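# Sort stickered items into containers matching sticker colors

## Task

Place every item inside the container whose color is the same as the color of the sticker on that item.

## Robot and tools

Setup: four identical i2rt Big YAM arms, arm1 to arm4, each with six revolute joints, a two-finger gripper and a wrist camera (armN_cam_wrist). Four fixed room cameras also watch: cam_room_a1, cam_room_a2, cam_room_b1, cam_room_b2. Each foot (base_link) faces along its own +x. Calibrated foot positions in the scene frame (m): arm1 (-0.644, +1.377, +0.914) quat_wxyz (+0.682, +0.007, +0.004, +0.731); arm2 (-0.655, -0.555, +0.928) quat (+0.747, +0.002, +0.000, -0.665); arm3 (+0.651, -1.332, +0.868) quat (+0.663, -0.004, -0.006, -0.748); arm4 (+0.648, +0.477, +0.879) quat (+0.687, +0.001, +0.003, +0.727). Reach is roughly 1.0 m from the joint1 axis.

Frame: one shared scene frame, origin on the floor, +z up, lengths in metres. The reported "hand" is the point between the finger pads, about 1 cm short of the tips. The fingers extend along the hand's +z axis and open and close along its y axis. Printed hand positions can be off, more so when the arm is stretched.

move: every key except "cameras" is an arm name (arm1..arm4); each arm gets its own object, and an arm omitted receives nothing new but may keep pushing toward an old target. Inside an arm object:
- "joints": absolute targets keyed by name, radians. joint1_rad -2.879..2.879 (yaw about the foot, positive counter-clockwise from above, 0 = along the foot's +x); joint2_rad 0..3.141 (shoulder, 0 = upper arm back and level, larger lifts it up and forward); joint3_rad 0..3.019 (elbow, 0 = folded, larger opens); joint4_rad -1.692..1.57 (hand pitch, positive tips fingers up); joint5_rad -1.57..1.57 (sideways swing, positive toward the arm's right); joint6_rad -2.094..2.094 (roll, positive clockwise viewed from behind the hand); gripper_m 0..0.093 (fingertip gap in metres, absolute). Done tolerances are ±0.045, 0.14, 0.09, 0.055, 0.03, 0.035 rad and ±0.003 m.
- "target": one list of seven numbers [x, y, z, qw, qx, qy, qz], an absolute hand pose in the scene frame (metres, unit quaternion), same format as the "hand" line. The hand moves in a straight line from its current hand_target toward it. With "target", "joints" may contain only gripper_m.
- "speed": top path speed in m/s, 0.002..0.5, default 0.25, only allowed with "target"; rotation is capped at double that figure in rad/s.
"cameras": list of names, or "all"; [] returns no images. Unknown keys make the call invalid; out-of-range numbers get it refused, and a refusal cancels any later move, wait or finished_scene calls in that same reply.

Motion behaviour: all motions in one call begin together. Every hand path in a call finishes at the same moment, paced by the slowest; paths take 0.5 to 10 s and are cut off after 10 s. The controller limits each step to 100 mm and 20 degrees from the measured hand pose and solves damped IK, favouring position. Expect the hand to lag, overshoot speed near full stretch, and finish a centimetre or more off. Paths do not avoid obstacles or other arms. Joint-space moves can swing wide because joints run at different rates.

Results: each arm's joint_positions, Joint velocities (rad/s, gripper m/s; "within noise" means still), joint torques (N m, arm's own weight included, joints 3 and 4 wrap at ±28), hand and hand_target poses, joint_status and hand_status, on_its_own, plus a "pictures" line giving image order (images may be slightly older than the state). The "move" line reports per arm "done" or its worst status. Arms under "as last shown" were not commanded; their lines repeat the earlier values. Status words: off_target (stopped short, may still push); time_out (joint could not finish; it then holds a nearby target and keeps pressing, send its current reading to relax it); not_followed / "joint command not followed" / "pose unreachable" (a self- and inter-arm clearance check blocked it; the arm may retry until given new targets). "held at" in on_its_own is a target, not a reading.

Gripper readings: clamping a rigid part reads up to about 0.005 m under its width (some read up to 0.002 over). Empty and shut reads 0.000..0.003. To grip firmly, command about 0.005 m below the width read at first contact; go deeper for soft, small or round items, but soft ones get crushed. Release by sending a gap well above the reading. Pad force is about 50 to 64 N.

wait: "seconds" 0..10, optional "cameras"; nothing new is sent.
zoom_image: "camera" (one name) and "region" [x0, y0, x1, y1] in pixels from the top-left, at most 504 by 504, on that camera's latest image.
read_manual: optional "section", only "licences"; no motion.
finished_scene: "scene" is the current scene's integer number; irreversible, and the goal must hold with no robot help. After ending the first scene, make no further calls in that reply.

Avoid: letting items drop or fall far, releasing while moving, knocking anything off the work area or onto the floor, slamming into fixed or heavy objects, and hard pressing between arms (including one gripper closing on another arm's fingers; the safety check does not stop fingers, housings or cameras meeting). The arms keep pushing after contact, and sustained pushing, holding loads or long stretches heat motors: a MOTOR HOT line appears at 85 °C, and at 100 °C the arm goes limp for 30 s or more (OVER-TEMPERATURE FAULT, keys marked limit_stop_at_motor_heat; resend targets afterwards). Loose objects may occasionally be nudged by outside pushes. The scene keeps running while you compose replies, holding the last commands.

Each tool is called after "Emit:" as name([rows], argument=value, ...), one row to a line, values as JSON.

## Session

Emit:
move(arm1={"joints":{"joint1_rad":1.5,"joint2_rad":1.32,"joint3_rad":1.29,"joint4_rad":-1.0,"joint5_rad":0,"joint6_rad":0}}, arm2={"joints":{"joint1_rad":-1.69,"joint2_rad":1.32,"joint3_rad":1.29,"joint4_rad":-1.0,"joint5_rad":0,"joint6_rad":0}}, arm3={"joints":{"joint1_rad":1.69,"joint2_rad":1.32,"joint3_rad":1.29,"joint4_rad":-1.0,"joint5_rad":0,"joint6_rad":0}}, arm4={"joints":{"joint1_rad":-1.63,"joint2_rad":1.32,"joint3_rad":1.29,"joint4_rad":-1.0,"joint5_rad":0,"joint6_rad":0}})

Scene clock: 1.93 s.
Joint torques (N m): arm1=[-1.96 -10.23 13.22 1.46 0.04 -0.05] | arm2=[1.14 -11.99 11.9 2.09 -0.03 -0.08] | arm3=[1.14 -13.39 9.94 1.2 0.11 -0.1] | arm4=[1.32 -14.1 9.95 1.13 0.05 0.17]
Motor temperatures (°C): arm1=[20 23 26 23 21 21 21] | arm2=[23 24 26 22 22 20 23] | arm3=[24 23 24 23 24 23 23] | arm4=[22 22 24 22 24 21 24]
Heat: arm1: hottest joint3_rad 26 °C; arm2: hottest joint3_rad 26 °C; arm3: hottest joint1_rad 24 °C; arm4: hottest joint3_rad 24 °C.
move: arm1 done; arm2 done; arm3 done; arm4 done
Joint velocities: within noise
arm1.joint_positions: joint1_rad=+1.501 joint2_rad=+1.338 joint3_rad=+1.271 joint4_rad=-1.010 joint5_rad=-0.002 joint6_rad=+0.007 gripper_m=+0.09398
arm1.joint_status: all done
arm1.hand: x=-1.1386 y=+1.3771 z=+1.1924 quat_wxyz=(+0.000, +0.968, -0.003, -0.252) (m; scene frame)
arm1.hand_target: x=-1.1423 y=+1.3779 z=+1.2120 quat_wxyz=(-0.001, +0.962, -0.001, -0.275) (m; scene frame)
arm1.hand_status: not commanded
arm2.joint_positions: joint1_rad=-1.695 joint2_rad=+1.314 joint3_rad=+1.287 joint4_rad=-1.008 joint5_rad=+0.000 joint6_rad=+0.015 gripper_m=+0.09399
arm2.joint_status: all done
arm2.hand: x=-1.1554 y=-0.5520 z=+1.2176 quat_wxyz=(+0.001, -0.965, +0.010, +0.264) (m; scene frame)
arm2.hand_target: x=-1.1588 y=-0.5547 z=+1.2173 quat_wxyz=(+0.002, -0.964, +0.001, +0.266) (m; scene frame)
arm2.hand_status: not commanded
arm3.joint_positions: joint1_rad=+1.689 joint2_rad=+1.332 joint3_rad=+1.286 joint4_rad=-1.006 joint5_rad=-0.002 joint6_rad=+0.006 gripper_m=+0.09398
arm3.joint_status: all done
arm3.hand: x=+1.1536 y=-1.3294 z=+1.1498 quat_wxyz=(-0.257, -0.002, -0.966, +0.005) (m; scene frame)
arm3.hand_target: x=+1.1537 y=-1.3289 z=+1.1579 quat_wxyz=(-0.267, +0.001, -0.964, +0.007) (m; scene frame)
arm3.hand_status: not commanded
arm4.joint_positions: joint1_rad=-1.636 joint2_rad=+1.338 joint3_rad=+1.277 joint4_rad=-1.009 joint5_rad=+0.001 joint6_rad=-0.012 gripper_m=+0.09398
arm4.joint_status: all done
arm4.hand: x=+1.1501 y=+0.4734 z=+1.1508 quat_wxyz=(-0.246, +0.002, -0.969, +0.005) (m; scene frame)
arm4.hand_target: x=+1.1524 y=+0.4765 z=+1.1668 quat_wxyz=(-0.265, -0.001, -0.964, +0.002) (m; scene frame)
arm4.hand_status: not commanded
pictures: arm1_cam_wrist, arm2_cam_wrist, arm3_cam_wrist, arm4_cam_wrist, cam_room_a1, cam_room_a2, cam_room_b1, cam_room_b2
Images, in order (width x height): arm1_cam_wrist 672x504, arm2_cam_wrist 672x504, arm3_cam_wrist 672x504, arm4_cam_wrist 672x504, cam_room_a1 672x504, cam_room_a2 672x504, cam_room_b1 672x504, cam_room_b2 672x504.

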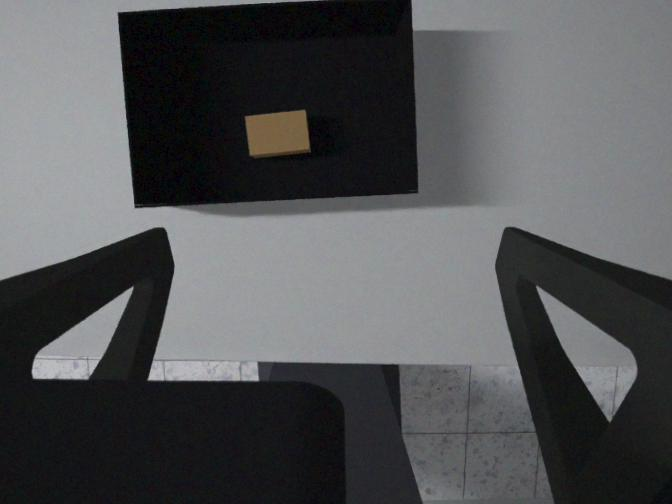

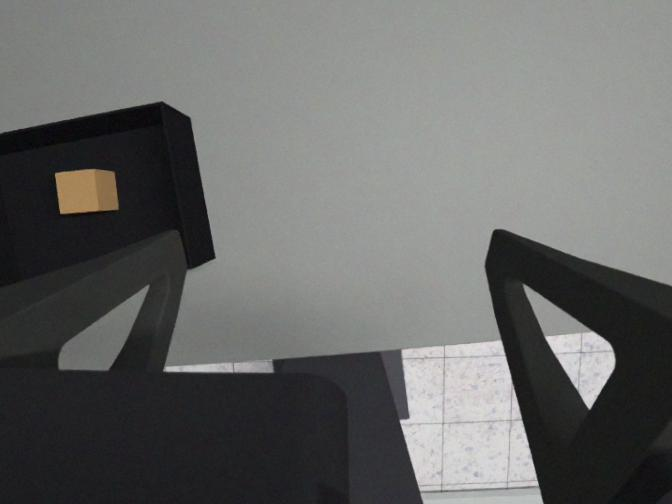

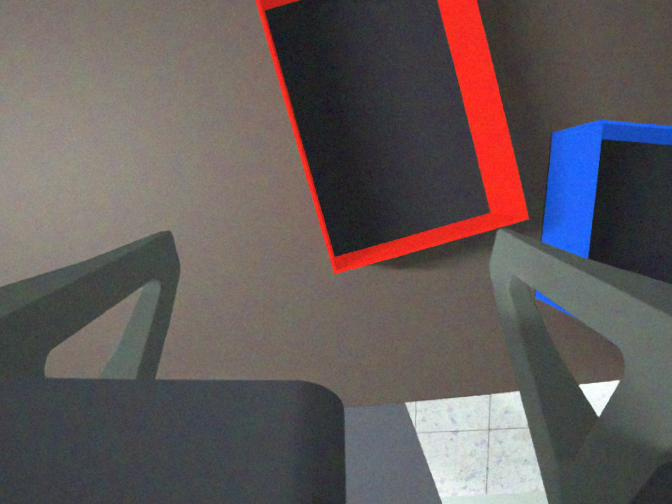

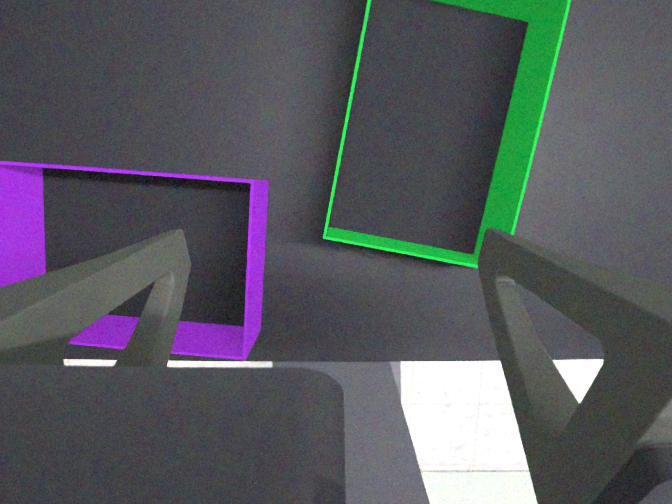

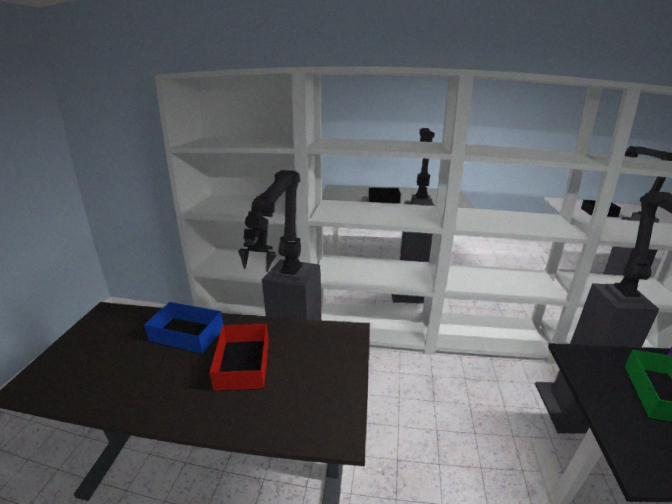

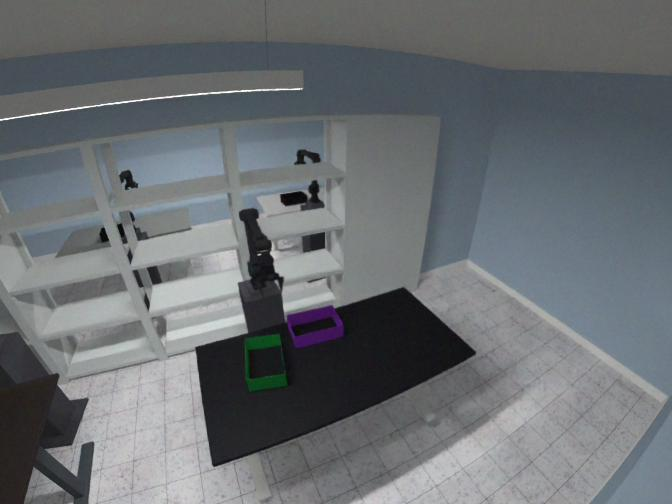

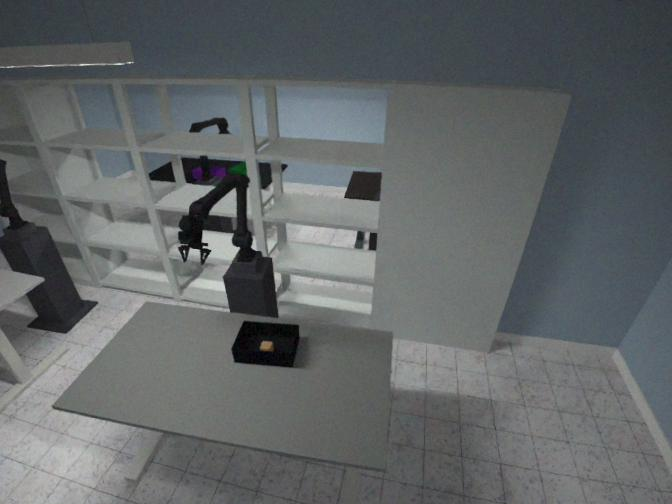

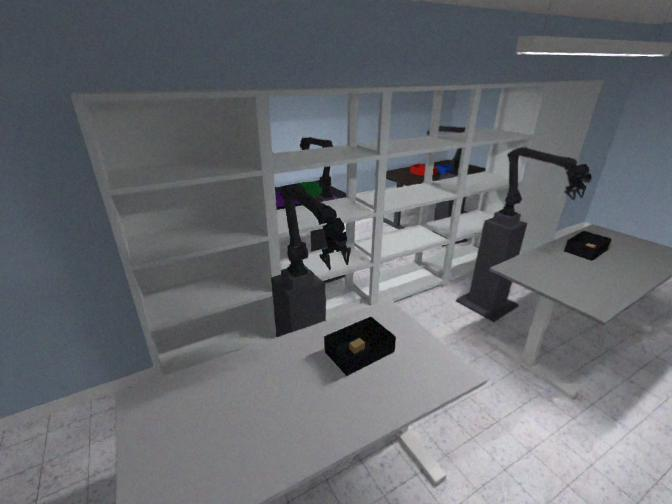

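Emit:
zoom_image(camera="cam_room_b2", region=[315, 310, 405, 380])

Emit:
zoom_image(camera="cam_room_b1", region=[225, 315, 305, 375])

Emit:
zoom_image(camera="cam_room_b2", region=[555, 220, 625, 270])

Emit:
zoom_image(camera="arm1_cam_wrist", region=[220, 90, 340, 180])

Emit:
zoom_image(camera="arm2_cam_wrist", region=[30, 150, 150, 240])

Scaled by 5.600.

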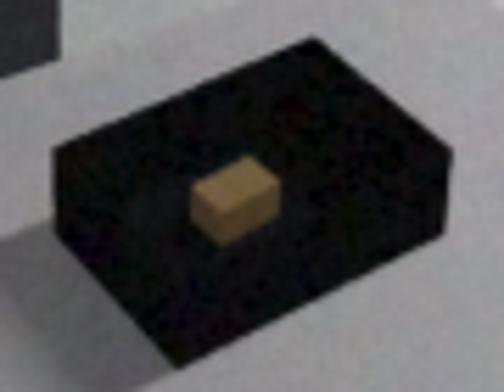

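Scaled by 6.300.

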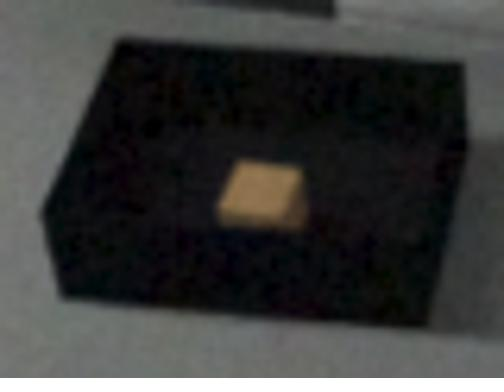

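Scaled by 7.200.

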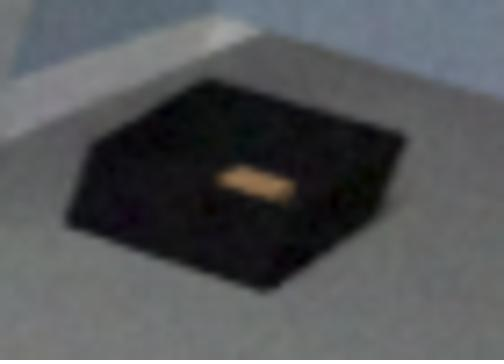

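Scaled by 4.200.

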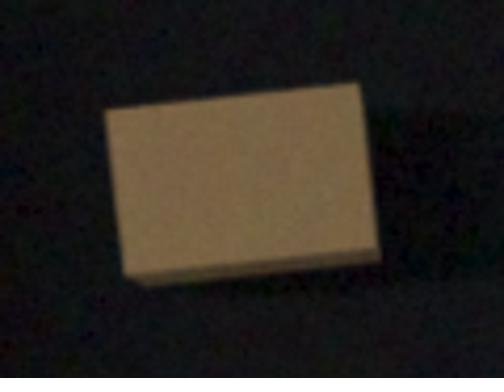

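Scaled by 4.200.

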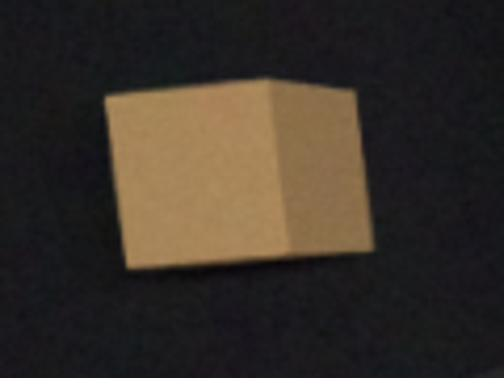

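Emit:
move(arm1={"target":[-1.25,1.315,0.90,0,0.999,0.0436,0],"speed":0.4}, arm2={"target":[-1.212,-0.846,0.90,0,0.9994,0.035,0],"speed":0.4}, arm3={"joints":{"joint1_rad":0.6,"joint2_rad":1.07,"joint3_rad":1.04,"joint4_rad":-1.54}}, arm4={"joints":{"joint1_rad":0.9,"joint2_rad":0.9,"joint3_rad":1.1,"joint4_rad":-0.7}}, cameras=["arm1_cam_wrist","arm2_cam_wrist"])

Scene clock: 24.03 s.
Joint torques (N m): arm1=[-1.38 -18.67 13.46 -0.06 -0.05 0.12] | arm2=[0.15 -21.77 13.26 0.09 -0.07 0.21] | arm3=[0.62 -6.01 8.29 -0.32 0.03 -0.1] | arm4=[0.91 -6.48 10.17 1.84 0.1 0.16]
Motor temperatures (°C): arm1=[20 23 30 23 21 21 21] | arm2=[23 24 29 22 22 20 23] | arm3=[24 24 26 23 24 23 23] | arm4=[22 22 26 22 24 21 24]
Heat: arm1: hottest joint3_rad 30 °C; arm2: hottest joint3_rad 29 °C; arm3: hottest joint3_rad 26 °C; arm4: hottest joint3_rad 26 °C.
move: arm1 off_target; arm2 off_target; arm3 done; arm4 done
Joint velocities: within noise
arm1.joint_positions: joint1_rad=+1.597 joint2_rad=+2.142 joint3_rad=+1.559 joint4_rad=-1.055 joint5_rad=-0.003 joint6_rad=+0.008 gripper_m=+0.09398
arm1.joint_status: not commanded
arm1.hand: x=-1.2273 y=+1.3220 z=+0.8774 quat_wxyz=(-0.002, +0.999, +0.043, +0.026) (m; scene frame)
arm1.hand_target: x=-1.2488 y=+1.3151 z=+0.9006 quat_wxyz=(+0.000, +0.999, +0.044, +0.000) (m; scene frame)
arm1.hand_status: off_target (0.033 m and 3.0 deg from the pose sent, 0.319 m and 29.7 deg at the start)
arm2.joint_positions: joint1_rad=-1.199 joint2_rad=+2.156 joint3_rad=+1.620 joint4_rad=-1.055 joint5_rad=+0.000 joint6_rad=+0.396 gripper_m=+0.09399
arm2.joint_status: not commanded
arm2.hand: x=-1.1947 y=-0.8420 z=+0.8920 quat_wxyz=(+0.006, -0.999, -0.046, -0.010) (m; scene frame)
arm2.hand_target: x=-1.2115 y=-0.8456 z=+0.9003 quat_wxyz=(+0.000, -0.999, -0.035, +0.000) (m; scene frame)
arm2.hand_status: off_target (0.019 m and 1.8 deg from the pose sent, 0.436 m and 31.0 deg at the start)
arm3.joint_positions: joint1_rad=+0.608 joint2_rad=+1.065 joint3_rad=+1.048 joint4_rad=-1.532 joint5_rad=+0.000 joint6_rad=+0.005 gripper_m=+0.09399
arm3.joint_status: all done
arm3.hand: x=+0.7836 y=-1.5803 z=+1.1113 quat_wxyz=(-0.013, -0.518, -0.855, +0.011) (m; scene frame)
arm3.hand_target: x=+0.7801 y=-1.5784 z=+1.1072 quat_wxyz=(-0.005, -0.519, -0.855, +0.006) (m; scene frame)
arm3.hand_status: not commanded
arm4.joint_positions: joint1_rad=+0.900 joint2_rad=+0.907 joint3_rad=+1.091 joint4_rad=-0.713 joint5_rad=-0.001 joint6_rad=-0.011 gripper_m=+0.09401
arm4.joint_status: all done
arm4.hand: x=+0.2971 y=+0.7278 z=+1.2952 quat_wxyz=(-0.151, +0.828, -0.259, -0.475) (m; scene frame)
arm4.hand_target: x=+0.2974 y=+0.7281 z=+1.3062 quat_wxyz=(-0.152, +0.819, -0.261, -0.488) (m; scene frame)
arm4.hand_status: not commanded
pictures: arm1_cam_wrist, arm2_cam_wrist
Images, in order (width x height): arm1_cam_wrist 672x504, arm2_cam_wrist 672x504.

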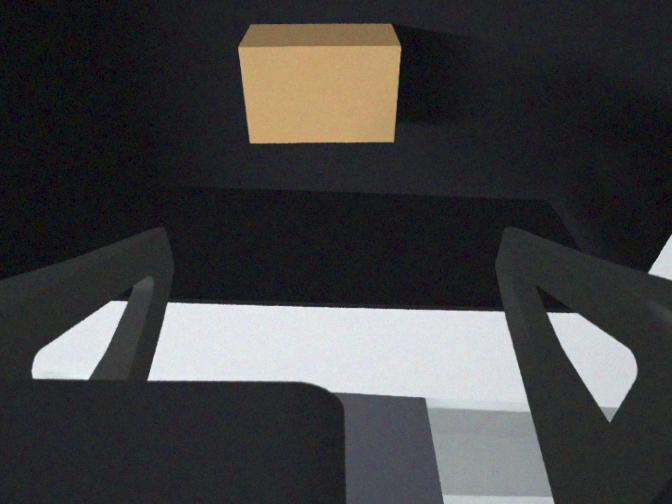

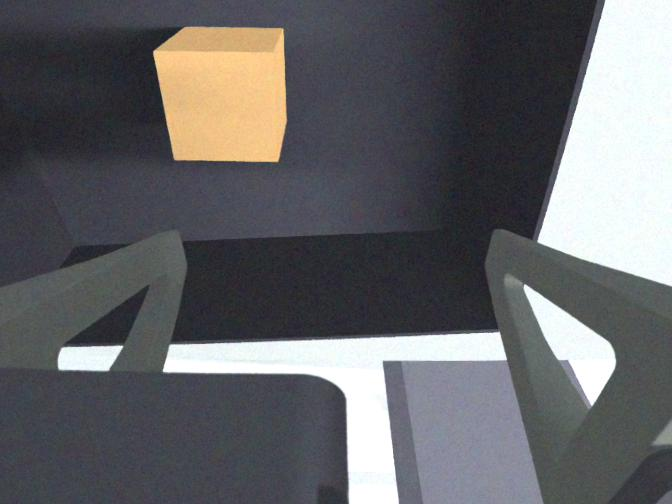

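Emit:
move(arm1={"target":[-1.227,1.313,0.805,0,0.999,0.0436,0],"speed":0.3}, arm2={"target":[-1.199,-0.893,0.755,0,0.9994,0.035,0],"speed":0.3}, arm3={"joints":{"joint1_rad":-1.97}}, cameras=["arm1_cam_wrist","arm2_cam_wrist"])

Scene clock: 49.80 s.
Joint torques (N m): arm1=[-1.26 -17.67 8.44 0.66 -0.05 0.14] | arm2=[0.62 -21.95 10.48 0.7 0.19 0.21] | arm3=[0.62 -6.83 8.31 -0.35 -0.04 -0.1] | arm4=[0.91 -6.01 10.21 1.8 0.13 0.14]
Motor temperatures (°C): arm1=[20 25 33 23 21 21 21] | arm2=[23 25 30 22 22 20 23] | arm3=[24 24 26 23 24 23 23] | arm4=[22 22 29 22 24 21 24]
Heat: arm1: hottest joint3_rad 33 °C; arm2: hottest joint3_rad 30 °C; arm3: hottest joint3_rad 26 °C; arm4: hottest joint3_rad 29 °C.
move: arm1 off_target; arm2 off_target; arm3 done
Joint velocities: within noise
arm1.joint_positions: joint1_rad=+1.601 joint2_rad=+2.234 joint3_rad=+1.478 joint4_rad=-0.855 joint5_rad=-0.003 joint6_rad=+0.015 gripper_m=+0.09398
arm1.joint_status: not commanded
arm1.hand: x=-1.2196 y=+1.3208 z=+0.8004 quat_wxyz=(-0.001, +0.999, +0.042, +0.012) (m; scene frame)
arm1.hand_target: x=-1.2269 y=+1.3130 z=+0.8052 quat_wxyz=(+0.000, +0.999, +0.044, +0.000) (m; scene frame)
arm1.hand_status: off_target (0.012 m and 1.4 deg from the pose sent, 0.073 m and 3.0 deg at the start)
arm2.joint_positions: joint1_rad=-1.129 joint2_rad=+2.394 joint3_rad=+1.677 joint4_rad=-0.850 joint5_rad=-0.005 joint6_rad=+0.471 gripper_m=+0.09400
arm2.joint_status: not commanded
arm2.hand: x=-1.1926 y=-0.8918 z=+0.7652 quat_wxyz=(-0.002, -0.999, -0.044, -0.001) (m; scene frame)
arm2.hand_target: x=-1.1987 y=-0.8929 z=+0.7553 quat_wxyz=(+0.000, -0.999, -0.035, +0.000) (m; scene frame)
arm2.hand_status: off_target (0.012 m and 1.0 deg from the pose sent, 0.146 m and 1.9 deg at the start)
arm3.joint_positions: joint1_rad=-1.962 joint2_rad=+1.071 joint3_rad=+1.048 joint4_rad=-1.532 joint5_rad=+0.002 joint6_rad=+0.005 gripper_m=+0.09402
arm3.joint_status: all done
arm3.hand: x=+0.4021 y=-1.1879 z=+1.1040 quat_wxyz=(-0.004, -0.967, +0.256, +0.005) (m; scene frame)
arm3.hand_target: x=+0.4065 y=-1.1880 z=+1.1013 quat_wxyz=(-0.006, -0.966, +0.257, -0.002) (m; scene frame)
arm3.hand_status: not commanded
arm4: as last shown
pictures: arm1_cam_wrist, arm2_cam_wrist
Images, in order (width x height): arm1_cam_wrist 672x504, arm2_cam_wrist 672x504.

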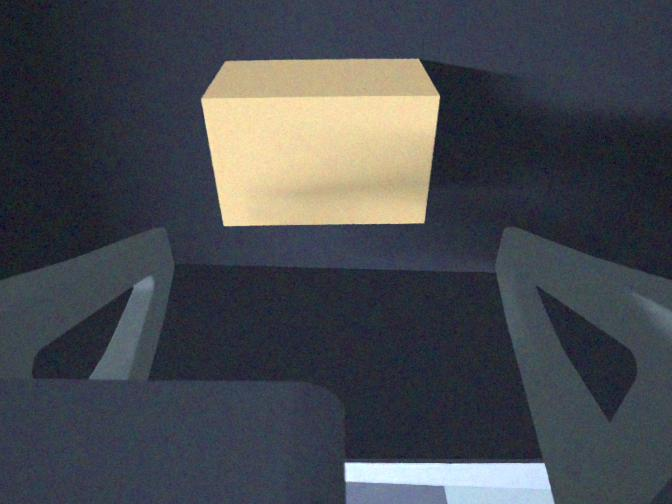

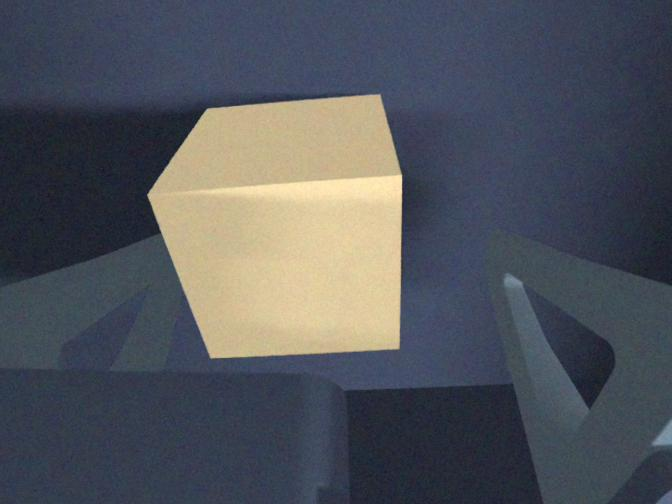

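Emit:
move(arm1={"target":[-1.235,1.309,0.739,0,0.999,0.0436,0],"speed":0.2}, arm2={"target":[-1.2085,-0.9045,0.748,0,0.9981,0.061,0],"speed":0.2}, cameras=["arm1_cam_wrist","arm2_cam_wrist"])

Scene clock: 58.83 s.
Joint torques (N m): arm1=[-0.91 -16.91 10.14 0.72 0.04 0.07] | arm2=[1.08 -21.48 12.05 0.18 0.19 -0.09] | arm3=[0.73 -6.95 8.27 -0.38 -0.04 -0.1] | arm4=[0.79 -6.59 10.3 1.8 0.12 0.15]
Motor temperatures (°C): arm1=[20 25 32 23 21 21 21] | arm2=[23 25 31 22 22 20 23] | arm3=[24 24 26 23 24 23 23] | arm4=[22 22 30 22 24 21 24]
Heat: arm1: hottest joint3_rad 32 °C; arm2: hottest joint3_rad 31 °C; arm3: hottest joint3_rad 26 °C; arm4: hottest joint3_rad 30 °C.
move: arm1 off_target; arm2 off_target
Joint velocities: within noise
arm1.joint_positions: joint1_rad=+1.609 joint2_rad=+2.359 joint3_rad=+1.493 joint4_rad=-0.760 joint5_rad=-0.006 joint6_rad=+0.021 gripper_m=+0.09395
arm1.joint_status: not commanded
arm1.hand: x=-1.2151 y=+1.3164 z=+0.7335 quat_wxyz=(-0.001, +0.999, +0.043, +0.020) (m; scene frame)
arm1.hand_target: x=-1.2343 y=+1.3089 z=+0.7396 quat_wxyz=(+0.000, +0.999, +0.044, +0.000) (m; scene frame)
arm1.hand_status: off_target (0.022 m and 2.3 deg from the pose sent, 0.064 m and 1.4 deg at the start)
arm2.joint_positions: joint1_rad=-1.129 joint2_rad=+2.426 joint3_rad=+1.725 joint4_rad=-0.860 joint5_rad=-0.005 joint6_rad=+0.457 gripper_m=+0.09400
arm2.joint_status: not commanded
arm2.hand: x=-1.2023 y=-0.8979 z=+0.7591 quat_wxyz=(-0.003, -0.999, -0.051, +0.002) (m; scene frame)
arm2.hand_target: x=-1.2079 y=-0.9042 z=+0.7482 quat_wxyz=(+0.000, -0.998, -0.061, +0.001) (m; scene frame)
arm2.hand_status: off_target (0.014 m and 1.2 deg from the pose sent, 0.027 m and 2.0 deg at the start)
arm3, arm4: as last shown
pictures: arm1_cam_wrist, arm2_cam_wrist
Images, in order (width x height): arm1_cam_wrist 672x504, arm2_cam_wrist 672x504.

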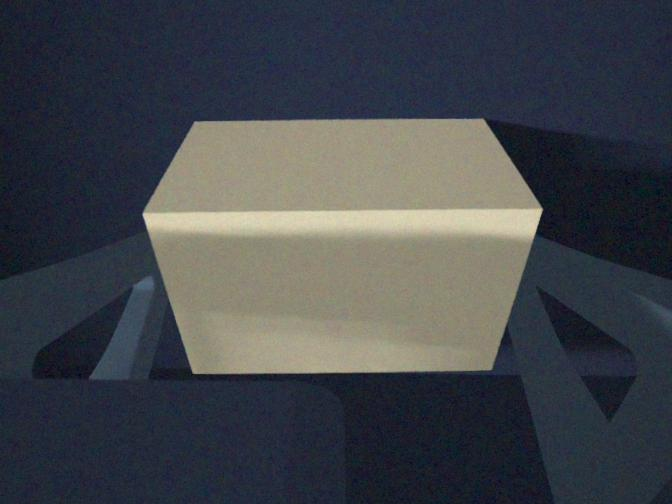

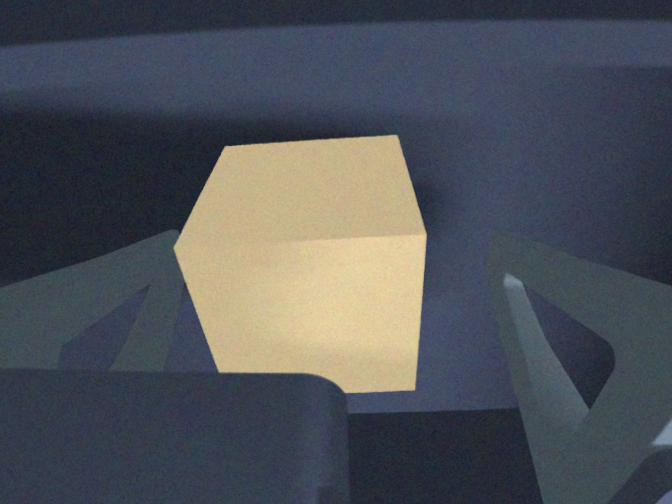

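Emit:
move(arm1={"joints":{"gripper_m":0.052}}, arm2={"joints":{"gripper_m":0.034}}, cameras=["arm1_cam_wrist","arm2_cam_wrist"])

Emit:
move(arm1={"target":[-1.20,1.315,0.93,0,0.999,0.0436,0],"speed":0.4}, arm2={"target":[-1.185,-0.90,0.95,0,0.9981,0.061,0],"speed":0.4}, cameras=["cam_room_b1","cam_room_b2"])

Scene clock: 65.60 s.
Joint torques (N m): arm1=[-1.38 -17.2 9.98 0.7 0.07 0.13] | arm2=[1.2 -21.54 11.89 0.2 0.18 -0.07] | arm3=[0.85 -7 8.24 -0.38 -0.04 -0.1] | arm4=[0.79 -6.24 10.32 1.74 0.12 0.16]
Motor temperatures (°C): arm1=[20 26 32 23 21 21 21] | arm2=[23 25 31 22 22 20 23] | arm3=[24 24 27 23 24 23 23] | arm4=[22 22 31 22 24 21 24]
Heat: arm1: hottest joint3_rad 32 °C; arm2: hottest joint3_rad 31 °C; arm3: hottest joint3_rad 27 °C; arm4: hottest joint3_rad 31 °C.
move: arm1 off_target; arm2 off_target
Joint velocities: within noise
arm1.joint_positions: joint1_rad=+1.609 joint2_rad=+2.359 joint3_rad=+1.493 joint4_rad=-0.760 joint5_rad=-0.006 joint6_rad=+0.022 gripper_m=+0.06884
arm1.joint_status: gripper_m off_target (ended at +0.06886, target +0.05200)
arm1.hand: x=-1.2151 y=+1.3164 z=+0.7335 quat_wxyz=(-0.001, +0.999, +0.042, +0.020) (m; scene frame)
arm1.hand_target: x=-1.2343 y=+1.3089 z=+0.7396 quat_wxyz=(+0.000, +0.999, +0.044, +0.000) (m; scene frame)
arm1.hand_status: not commanded
arm2.joint_positions: joint1_rad=-1.129 joint2_rad=+2.427 joint3_rad=+1.726 joint4_rad=-0.860 joint5_rad=-0.005 joint6_rad=+0.455 gripper_m=+0.05334
arm2.joint_status: gripper_m off_target (ended at +0.05337, target +0.03400)
arm2.hand: x=-1.2028 y=-0.8981 z=+0.7593 quat_wxyz=(-0.003, -0.999, -0.052, +0.002) (m; scene frame)
arm2.hand_target: x=-1.2079 y=-0.9042 z=+0.7482 quat_wxyz=(+0.000, -0.998, -0.061, +0.001) (m; scene frame)
arm2.hand_status: not commanded
arm3, arm4: as last shown
pictures: arm1_cam_wrist, arm2_cam_wrist
Images, in order (width x height): arm1_cam_wrist 672x504, arm2_cam_wrist 672x504.

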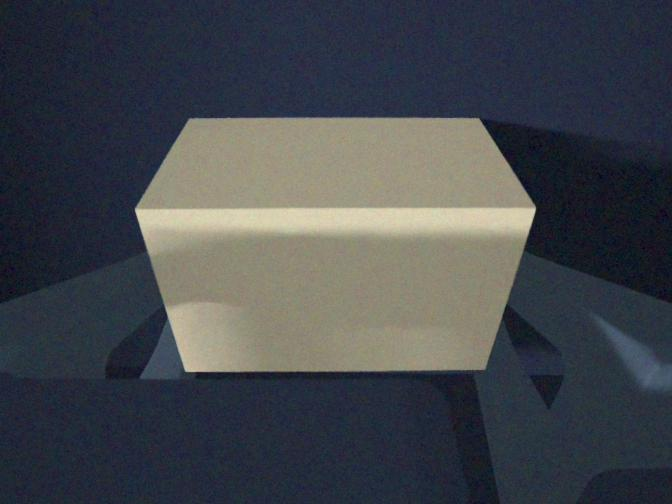

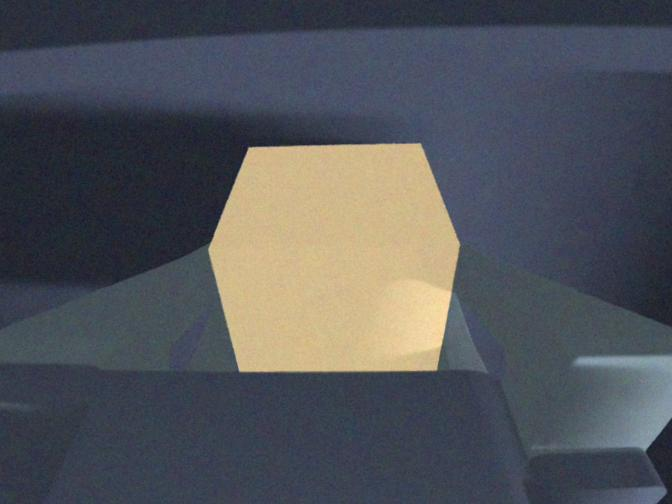

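Scene clock: 66.97 s.
Joint torques (N m): arm1=[-1.38 -14.27 10.37 0.09 0.06 0.06] | arm2=[1.44 -20.48 11.88 0.2 0.18 0.07] | arm3=[0.73 -6.89 8.29 -0.34 -0.05 -0.1] | arm4=[0.62 -6.36 10.24 1.68 0.11 0.13]
Motor temperatures (°C): arm1=[20 26 32 23 21 21 21] | arm2=[23 26 31 22 22 20 23] | arm3=[24 24 27 23 24 23 23] | arm4=[22 22 31 22 24 21 24]
Heat: arm1: hottest joint3_rad 32 °C; arm2: hottest joint3_rad 31 °C; arm3: hottest joint3_rad 27 °C; arm4: hottest joint3_rad 31 °C.
move: arm1 done; arm2 off_target
Joint velocities: within noise
arm1.joint_positions: joint1_rad=+1.609 joint2_rad=+1.971 joint3_rad=+1.431 joint4_rad=-1.040 joint5_rad=-0.006 joint6_rad=+0.022 gripper_m=+0.06884
arm1.joint_status: not commanded
arm1.hand: x=-1.1976 y=+1.3175 z=+0.9310 quat_wxyz=(+0.001, +0.999, +0.042, -0.003) (m; scene frame)
arm1.hand_target: x=-1.2000 y=+1.3149 z=+0.9301 quat_wxyz=(+0.000, +0.999, +0.044, +0.000) (m; scene frame)
arm1.hand_status: done (0.004 m and 0.4 deg from the pose sent, 0.197 m and 2.3 deg at the start)
arm2.joint_positions: joint1_rad=-1.120 joint2_rad=+2.092 joint3_rad=+1.706 joint4_rad=-1.163 joint5_rad=-0.005 joint6_rad=+0.455 gripper_m=+0.05334
arm2.joint_status: not commanded
arm2.hand: x=-1.1847 y=-0.8940 z=+0.9591 quat_wxyz=(-0.006, -0.998, -0.057, +0.007) (m; scene frame)
arm2.hand_target: x=-1.1848 y=-0.8998 z=+0.9500 quat_wxyz=(+0.000, -0.998, -0.061, +0.000) (m; scene frame)
arm2.hand_status: off_target (0.011 m and 1.2 deg from the pose sent, 0.192 m and 1.1 deg at the start)
arm3, arm4: as last shown
pictures: cam_room_b1, cam_room_b2
Images, in order (width x height): cam_room_b1 672x504, cam_room_b2 672x504.

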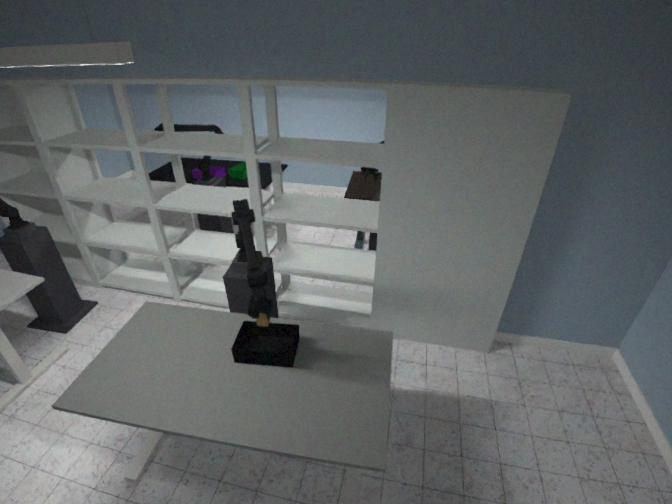

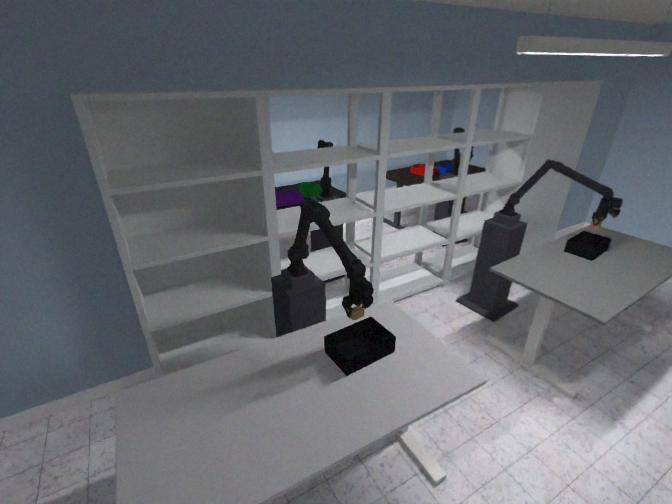

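Emit:
move(arm1={"joints":{"joint4_rad":0.55}}, arm2={"joints":{"joint4_rad":0.4}}, cameras=["cam_room_b1","cam_room_b2"])

Scene clock: 104.80 s.
Joint torques (N m): arm1=[-1.03 -15.91 12.14 2.55 0.06 0.05] | arm2=[1.49 -22.48 13.49 3.74 0.14 0.03] | arm3=[0.73 -6.83 8.28 -0.38 -0.05 -0.1] | arm4=[0.38 -6.24 10.14 1.74 0.13 0.16]
Motor temperatures (°C): arm1=[20 27 31 23 21 21 22] | arm2=[23 28 33 22 22 20 24] | arm3=[24 24 27 23 24 23 23] | arm4=[22 22 33 22 24 21 24]
Heat: arm1: hottest joint3_rad 31 °C; arm2: hottest joint3_rad 33 °C; arm3: hottest joint3_rad 27 °C; arm4: hottest joint3_rad 33 °C.
move: arm1 done; arm2 done
Joint velocities: within noise
arm1.joint_positions: joint1_rad=+1.609 joint2_rad=+1.974 joint3_rad=+1.431 joint4_rad=+0.527 joint5_rad=-0.006 joint6_rad=+0.022 gripper_m=+0.06884
arm1.joint_status: all done
arm1.hand: x=-1.4432 y=+1.2902 z=+1.1770 quat_wxyz=(+0.046, +0.707, +0.034, -0.705) (m; scene frame)
arm1.hand_target: x=-1.4464 y=+1.2863 z=+1.1849 quat_wxyz=(+0.048, +0.696, +0.034, -0.716) (m; scene frame)
arm1.hand_status: not commanded
arm2.joint_positions: joint1_rad=-1.120 joint2_rad=+2.094 joint3_rad=+1.706 joint4_rad=+0.374 joint5_rad=-0.005 joint6_rad=+0.455 gripper_m=+0.05334
arm2.joint_status: all done
arm2.hand: x=-1.3900 y=-1.0255 z=+1.2016 quat_wxyz=(-0.344, -0.712, -0.043, +0.611) (m; scene frame)
arm2.hand_target: x=-1.3924 y=-1.0354 z=+1.1992 quat_wxyz=(-0.350, -0.704, -0.044, +0.617) (m; scene frame)
arm2.hand_status: not commanded
arm3, arm4: as last shown
pictures: cam_room_b1, cam_room_b2
Images, in order (width x height): cam_room_b1 672x504, cam_room_b2 672x504.

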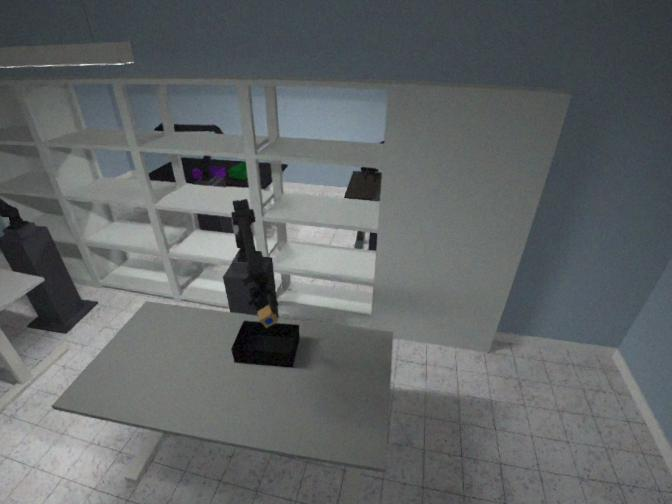

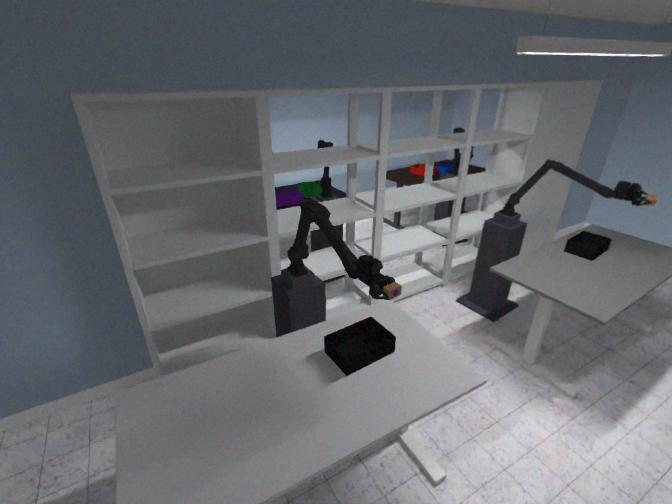

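Emit:
zoom_image(camera="cam_room_b1", region=[240, 290, 300, 335])

Emit:
zoom_image(camera="cam_room_b2", region=[365, 270, 425, 315])

Scaled by 8.400.

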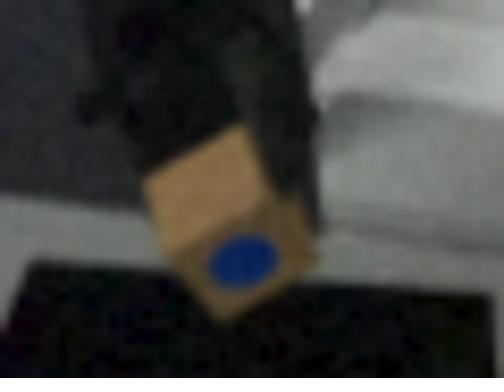

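Scaled by 8.400.

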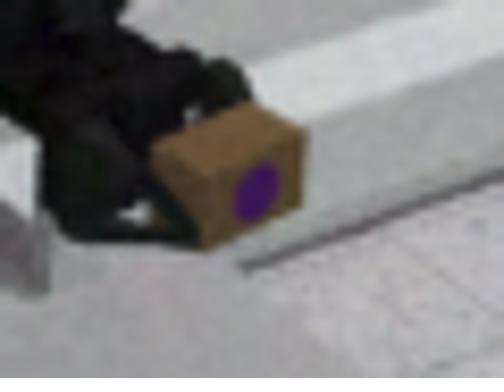

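Emit:
move(arm1={"joints":{"joint1_rad":0.2,"joint2_rad":1.07,"joint3_rad":1.04,"joint4_rad":-1.54,"joint5_rad":0,"joint6_rad":0}}, arm2={"joints":{"joint1_rad":-0.2,"joint2_rad":1.07,"joint3_rad":1.04,"joint4_rad":-1.54,"joint5_rad":0,"joint6_rad":0}}, cameras=[])

Emit:
move(arm1={"joints":{"joint1_rad":-2.23}}, arm2={"joints":{"joint1_rad":0.91}}, cameras=[])

Emit:
move(arm1={"target":[-0.15,1.045,1.05,0,0.289,0.957,0],"speed":0.3}, arm2={"target":[-0.15,-0.865,1.08,0,0.266,0.964,0],"speed":0.3}, cameras=[])

Emit:
move(arm1={"target":[-0.047,0.972,1.045,0,0.289,0.957,0],"speed":0.25}, arm2={"target":[-0.047,-0.928,1.072,0,0.266,0.964,0],"speed":0.25}, cameras=["arm1_cam_wrist","arm2_cam_wrist"])

Scene clock: 118.47 s.
Joint torques (N m): arm1=[-1.38 -3.37 11.29 0.03 -0.1 -0.05] | arm2=[1.49 -7.36 9.99 0.21 0.11 -0.06] | arm3=[0.73 -6.83 8.21 -0.35 -0.05 -0.1] | arm4=[0.97 -6.95 10.17 1.77 0.14 0.14]
Motor temperatures (°C): arm1=[20 26 31 23 21 21 22] | arm2=[23 28 34 22 22 20 24] | arm3=[24 24 27 23 24 23 23] | arm4=[22 22 33 22 24 21 24]
Heat: arm1: hottest joint3_rad 31 °C; arm2: hottest joint3_rad 34 °C; arm3: hottest joint3_rad 27 °C; arm4: hottest joint3_rad 33 °C.
move: arm1 done; arm2 done
Joint velocities: within noise
arm1.joint_positions: joint1_rad=+0.202 joint2_rad=+1.064 joint3_rad=+1.032 joint4_rad=-1.531 joint5_rad=+0.002 joint6_rad=+0.006 gripper_m=+0.06885
arm1.joint_status: all done
arm1.hand: x=-0.7146 y=+1.6476 z=+1.1503 quat_wxyz=(+0.001, +0.794, -0.607, -0.010) (m; scene frame)
arm1.hand_target: x=-0.7143 y=+1.6482 z=+1.1518 quat_wxyz=(+0.003, +0.795, -0.606, -0.007) (m; scene frame)
arm1.hand_status: not commanded
arm2.joint_positions: joint1_rad=-0.209 joint2_rad=+1.070 joint3_rad=+1.049 joint4_rad=-1.528 joint5_rad=-0.003 joint6_rad=+0.012 gripper_m=+0.05331
arm2.joint_status: all done
arm2.hand: x=-0.6817 y=-0.8416 z=+1.1665 quat_wxyz=(-0.008, -0.743, -0.669, +0.005) (m; scene frame)
arm2.hand_target: x=-0.6793 y=-0.8366 z=+1.1631 quat_wxyz=(+0.000, -0.736, -0.677, -0.002) (m; scene frame)
arm2.hand_status: not commanded
arm3, arm4: as last shown
pictures: none
No camera images: "cameras" was empty.

Scene clock: 120.60 s.
Joint torques (N m): arm1=[-2.2 -4.19 11.21 0.08 -0.03 0.01] | arm2=[0.79 -7.36 9.99 0.25 -0.02 -0.05] | arm3=[0.73 -6.89 8.24 -0.4 -0.05 -0.09] | arm4=[0.85 -6.3 10.09 1.84 0.09 0.15]
Motor temperatures (°C): arm1=[20 26 31 23 21 21 22] | arm2=[23 28 34 22 22 20 24] | arm3=[24 24 27 23 24 23 23] | arm4=[22 22 33 22 24 21 24]
Heat: arm1: hottest joint3_rad 31 °C; arm2: hottest joint3_rad 34 °C; arm3: hottest joint3_rad 27 °C; arm4: hottest joint3_rad 33 °C.
move: arm1 done; arm2 done
Joint velocities: within noise
arm1.joint_positions: joint1_rad=-2.226 joint2_rad=+1.071 joint3_rad=+1.032 joint4_rad=-1.531 joint5_rad=+0.002 joint6_rad=+0.005 gripper_m=+0.06887
arm1.joint_status: all done
arm1.hand: x=-0.4058 y=+1.2201 z=+1.1423 quat_wxyz=(+0.008, -0.291, -0.957, +0.002) (m; scene frame)
arm1.hand_target: x=-0.4065 y=+1.2195 z=+1.1459 quat_wxyz=(+0.007, -0.291, -0.957, +0.001) (m; scene frame)
arm1.hand_status: not commanded
arm2.joint_positions: joint1_rad=+0.909 joint2_rad=+1.070 joint3_rad=+1.049 joint4_rad=-1.528 joint5_rad=+0.000 joint6_rad=+0.012 gripper_m=+0.05326
arm2.joint_status: all done
arm2.hand: x=-0.4106 y=-0.7051 z=+1.1675 quat_wxyz=(-0.011, -0.275, -0.961, +0.001) (m; scene frame)
arm2.hand_target: x=-0.4148 y=-0.7021 z=+1.1640 quat_wxyz=(-0.001, -0.269, -0.963, -0.002) (m; scene frame)
arm2.hand_status: not commanded
arm3, arm4: as last shown
pictures: none
No camera images: "cameras" was empty.

Scene clock: 122.43 s.
Joint torques (N m): arm1=[-2.14 -16.09 15.56 -0.12 -0.07 -0.04] | arm2=[0.62 -19.49 15.36 0.09 0.16 -0.08] | arm3=[0.97 -7.06 8.27 -0.38 -0.04 -0.11] | arm4=[0.56 -6.36 10.1 1.84 0.12 0.18]
Motor temperatures (°C): arm1=[20 26 32 23 21 21 22] | arm2=[23 27 34 22 22 20 24] | arm3=[24 24 27 23 24 23 23] | arm4=[22 22 33 22 24 21 24]
Heat: arm1: hottest joint3_rad 32 °C; arm2: hottest joint3_rad 34 °C; arm3: hottest joint3_rad 27 °C; arm4: hottest joint3_rad 33 °C.
move: arm1 off_target; arm2 off_target
Joint velocities: within noise
arm1.joint_positions: joint1_rad=-2.226 joint2_rad=+1.917 joint3_rad=+1.663 joint4_rad=-1.357 joint5_rad=-0.004 joint6_rad=-0.001 gripper_m=+0.06887
arm1.joint_status: not commanded
arm1.hand: x=-0.1635 y=+1.0594 z=+1.0257 quat_wxyz=(+0.026, -0.289, -0.957, -0.007) (m; scene frame)
arm1.hand_target: x=-0.1512 y=+1.0458 z=+1.0503 quat_wxyz=(+0.000, -0.289, -0.957, +0.000) (m; scene frame)
arm1.hand_status: off_target (0.031 m and 3.1 deg from the pose sent, 0.323 m and 1.0 deg at the start)
arm2.joint_positions: joint1_rad=+0.909 joint2_rad=+1.905 joint3_rad=+1.690 joint4_rad=-1.390 joint5_rad=+0.000 joint6_rad=+0.006 gripper_m=+0.05326
arm2.joint_status: not commanded
arm2.hand: x=-0.1638 y=-0.8543 z=+1.0650 quat_wxyz=(+0.016, -0.272, -0.962, -0.006) (m; scene frame)
arm2.hand_target: x=-0.1509 y=-0.8643 z=+1.0801 quat_wxyz=(-0.001, -0.266, -0.964, +0.000) (m; scene frame)
arm2.hand_status: off_target (0.023 m and 2.1 deg from the pose sent, 0.318 m and 1.7 deg at the start)
arm3: as last shown
arm4.joint_positions: joint1_rad=+0.900 joint2_rad=+0.907 joint3_rad=+1.091 joint4_rad=-0.713 joint5_rad=-0.001 joint6_rad=-0.011 gripper_m=+0.09401
arm4.joint_status: not commanded
arm4.hand: x=+0.2971 y=+0.7278 z=+1.2952 quat_wxyz=(-0.151, +0.828, -0.259, -0.475) (m; scene frame)
arm4.hand_target: x=+0.2974 y=+0.7281 z=+1.3062 quat_wxyz=(-0.152, +0.819, -0.261, -0.488) (m; scene frame)
arm4.hand_status: not commanded
pictures: none
No camera images: "cameras" was empty.

Scene clock: 123.97 s.
Joint torques (N m): arm1=[-2.61 -20.6 15.97 -0.16 -0.05 -0.06] | arm2=[0.56 -24 15.66 0.13 0.14 -0.09] | arm3=[0.62 -6.89 8.27 -0.38 -0.04 -0.1] | arm4=[0.85 -6.48 10.14 1.73 0.11 0.15]
Motor temperatures (°C): arm1=[20 26 32 23 21 21 22] | arm2=[23 28 34 22 22 20 24] | arm3=[24 24 27 23 24 23 23] | arm4=[22 22 33 22 24 21 24]
Heat: arm1: hottest joint3_rad 32 °C; arm2: hottest joint3_rad 34 °C; arm3: hottest joint3_rad 27 °C; arm4: hottest joint3_rad 33 °C.
move: arm1 off_target; arm2 off_target
Joint velocities: within noise
arm1.joint_positions: joint1_rad=-2.226 joint2_rad=+2.335 joint3_rad=+2.363 joint4_rad=-1.633 joint5_rad=-0.005 joint6_rad=-0.004 gripper_m=+0.06887
arm1.joint_status: not commanded
arm1.hand: x=-0.0537 y=+0.9862 z=+1.0237 quat_wxyz=(+0.023, -0.287, -0.958, -0.006) (m; scene frame)
arm1.hand_target: x=-0.0481 y=+0.9728 z=+1.0452 quat_wxyz=(-0.001, -0.289, -0.957, +0.000) (m; scene frame)
arm1.hand_status: off_target (0.026 m and 2.8 deg from the pose sent, 0.147 m and 3.1 deg at the start)
arm2.joint_positions: joint1_rad=+0.909 joint2_rad=+2.302 joint3_rad=+2.354 joint4_rad=-1.642 joint5_rad=+0.000 joint6_rad=+0.006 gripper_m=+0.05326
arm2.joint_status: not commanded
arm2.hand: x=-0.0555 y=-0.9201 z=+1.0667 quat_wxyz=(+0.009, -0.272, -0.962, -0.004) (m; scene frame)
arm2.hand_target: x=-0.0475 y=-0.9275 z=+1.0720 quat_wxyz=(-0.001, -0.266, -0.964, +0.000) (m; scene frame)
arm2.hand_status: off_target (0.013 m and 1.4 deg from the pose sent, 0.138 m and 2.1 deg at the start)
arm3.joint_positions: joint1_rad=-1.962 joint2_rad=+1.071 joint3_rad=+1.048 joint4_rad=-1.532 joint5_rad=+0.002 joint6_rad=+0.005 gripper_m=+0.09402
arm3.joint_status: not commanded
arm3.hand: x=+0.4021 y=-1.1879 z=+1.1040 quat_wxyz=(-0.004, -0.967, +0.256, +0.005) (m; scene frame)
arm3.hand_target: x=+0.4065 y=-1.1880 z=+1.1013 quat_wxyz=(-0.006, -0.966, +0.257, -0.002) (m; scene frame)
arm3.hand_status: not commanded
arm4: as last shown
pictures: arm1_cam_wrist, arm2_cam_wrist
Images, in order (width x height): arm1_cam_wrist 672x504, arm2_cam_wrist 672x504.

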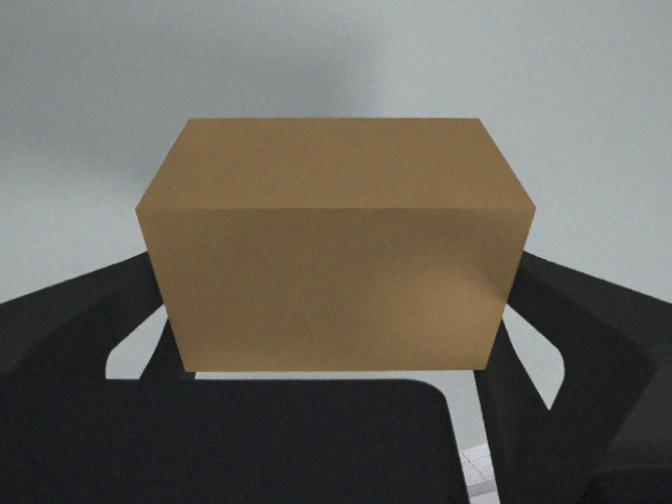

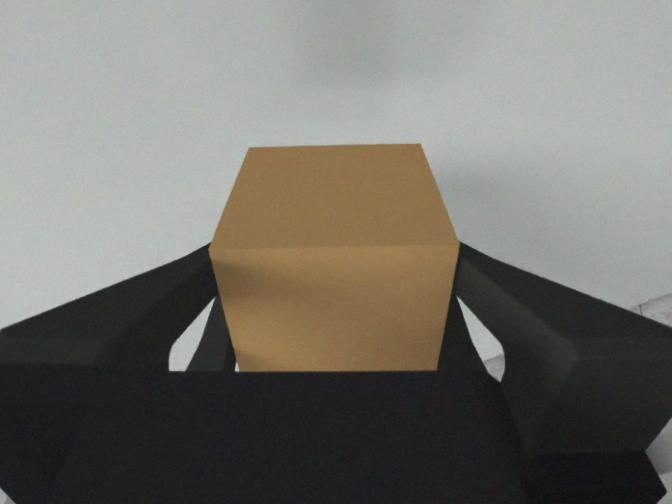

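Emit:
move(arm1={"target":[-0.047,0.972,1.025,0,0.289,0.957,0],"speed":0.08}, arm2={"target":[-0.047,-0.928,1.033,0,0.266,0.964,0],"speed":0.08}, cameras=[])

Emit:
move(arm1={"target":[-0.047,0.972,1.01,0,0.289,0.957,0],"speed":0.06}, arm2={"target":[-0.047,-0.928,1.018,0,0.266,0.964,0],"speed":0.06}, cameras=["arm1_cam_wrist","arm2_cam_wrist"])

Scene clock: 130.53 s.
Joint torques (N m): arm1=[-3.6 -21.3 11.9 0.87 -0.07 0] | arm2=[0.67 -24.41 10.06 1.31 0.13 -0.07] | arm3=[0.85 -6.83 8.28 -0.38 -0.05 -0.1] | arm4=[0.79 -6.42 10.1 1.72 0.12 0.15]
Motor temperatures (°C): arm1=[20 27 32 23 21 21 22] | arm2=[23 28 34 22 22 20 24] | arm3=[24 24 27 23 24 23 23] | arm4=[22 22 33 22 24 21 24]
Heat: arm1: hottest joint3_rad 32 °C; arm2: hottest joint3_rad 34 °C; arm3: hottest joint3_rad 27 °C; arm4: hottest joint3_rad 33 °C.
move: arm1 off_target; arm2 off_target
Joint velocities: within noise
arm1.joint_positions: joint1_rad=-2.226 joint2_rad=+2.335 joint3_rad=+2.363 joint4_rad=-1.605 joint5_rad=-0.005 joint6_rad=-0.004 gripper_m=+0.06887
arm1.joint_status: not commanded
arm1.hand: x=-0.0479 y=+0.9824 z=+1.0235 quat_wxyz=(+0.010, -0.287, -0.958, -0.002) (m; scene frame)
arm1.hand_target: x=-0.0472 y=+0.9721 z=+1.0251 quat_wxyz=(+0.000, -0.289, -0.957, +0.000) (m; scene frame)
arm1.hand_status: off_target (0.011 m and 1.2 deg from the pose sent, 0.016 m and 2.8 deg at the start)
arm2.joint_positions: joint1_rad=+0.909 joint2_rad=+2.302 joint3_rad=+2.316 joint4_rad=-1.567 joint5_rad=+0.000 joint6_rad=+0.006 gripper_m=+0.05326
arm2.joint_status: not commanded
arm2.hand: x=-0.0472 y=-0.9250 z=+1.0523 quat_wxyz=(-0.009, -0.272, -0.962, +0.001) (m; scene frame)
arm2.hand_target: x=-0.0473 y=-0.9276 z=+1.0333 quat_wxyz=(+0.000, -0.266, -0.964, +0.000) (m; scene frame)
arm2.hand_status: off_target (0.020 m and 1.2 deg from the pose sent, 0.036 m and 1.4 deg at the start)
arm3, arm4: as last shown
pictures: none
No camera images: "cameras" was empty.

Scene clock: 131.50 s.
Joint torques (N m): arm1=[-2.43 -21.01 10.8 0.9 -0.03 -0.07] | arm2=[0.56 -24.12 9.78 1.29 0.12 -0.08] | arm3=[0.67 -6.83 8.21 -0.34 -0.05 -0.1] | arm4=[0.97 -5.89 10.22 1.78 0.11 0.14]
Motor temperatures (°C): arm1=[20 27 32 23 21 21 22] | arm2=[23 28 34 22 22 20 24] | arm3=[24 24 27 23 24 23 23] | arm4=[22 22 33 22 24 21 24]
Heat: arm1: hottest joint3_rad 32 °C; arm2: hottest joint3_rad 34 °C; arm3: hottest joint3_rad 27 °C; arm4: hottest joint3_rad 33 °C.
move: arm1 done; arm2 off_target
Joint velocities: within noise
arm1.joint_positions: joint1_rad=-2.226 joint2_rad=+2.335 joint3_rad=+2.336 joint4_rad=-1.566 joint5_rad=-0.005 joint6_rad=-0.004 gripper_m=+0.06887
arm1.joint_status: not commanded
arm1.hand: x=-0.0455 y=+0.9807 z=+1.0133 quat_wxyz=(+0.004, -0.287, -0.958, +0.000) (m; scene frame)
arm1.hand_target: x=-0.0471 y=+0.9721 z=+1.0101 quat_wxyz=(+0.000, -0.289, -0.957, +0.000) (m; scene frame)
arm1.hand_status: done (0.009 m and 0.6 deg from the pose sent, 0.017 m and 1.2 deg at the start)
arm2.joint_positions: joint1_rad=+0.909 joint2_rad=+2.302 joint3_rad=+2.284 joint4_rad=-1.530 joint5_rad=+0.000 joint6_rad=+0.005 gripper_m=+0.05326
arm2.joint_status: not commanded
arm2.hand: x=-0.0461 y=-0.9257 z=+1.0401 quat_wxyz=(-0.011, -0.272, -0.962, +0.001) (m; scene frame)
arm2.hand_target: x=-0.0475 y=-0.9275 z=+1.0183 quat_wxyz=(+0.000, -0.266, -0.964, +0.000) (m; scene frame)
arm2.hand_status: off_target (0.022 m and 1.5 deg from the pose sent, 0.034 m and 1.2 deg at the start)
arm3, arm4: as last shown
pictures: arm1_cam_wrist, arm2_cam_wrist
Images, in order (width x height): arm1_cam_wrist 672x504, arm2_cam_wrist 672x504.

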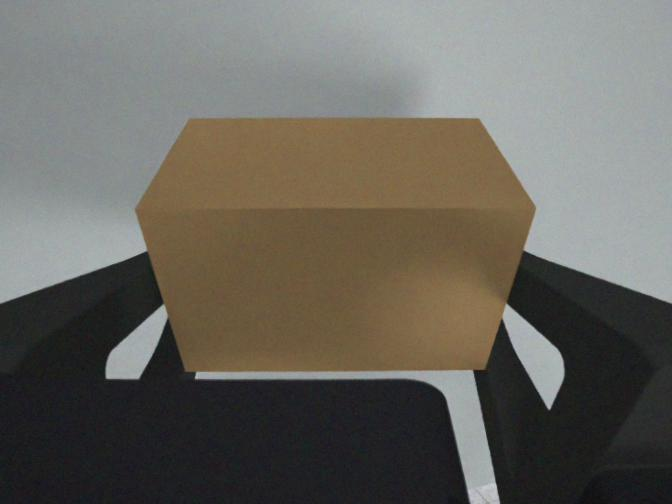

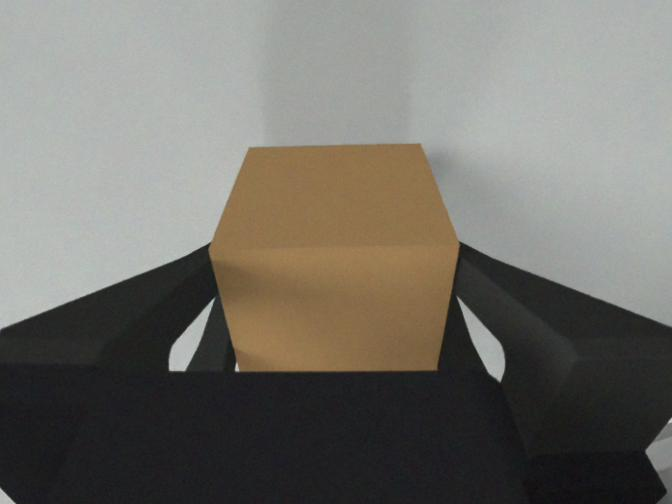

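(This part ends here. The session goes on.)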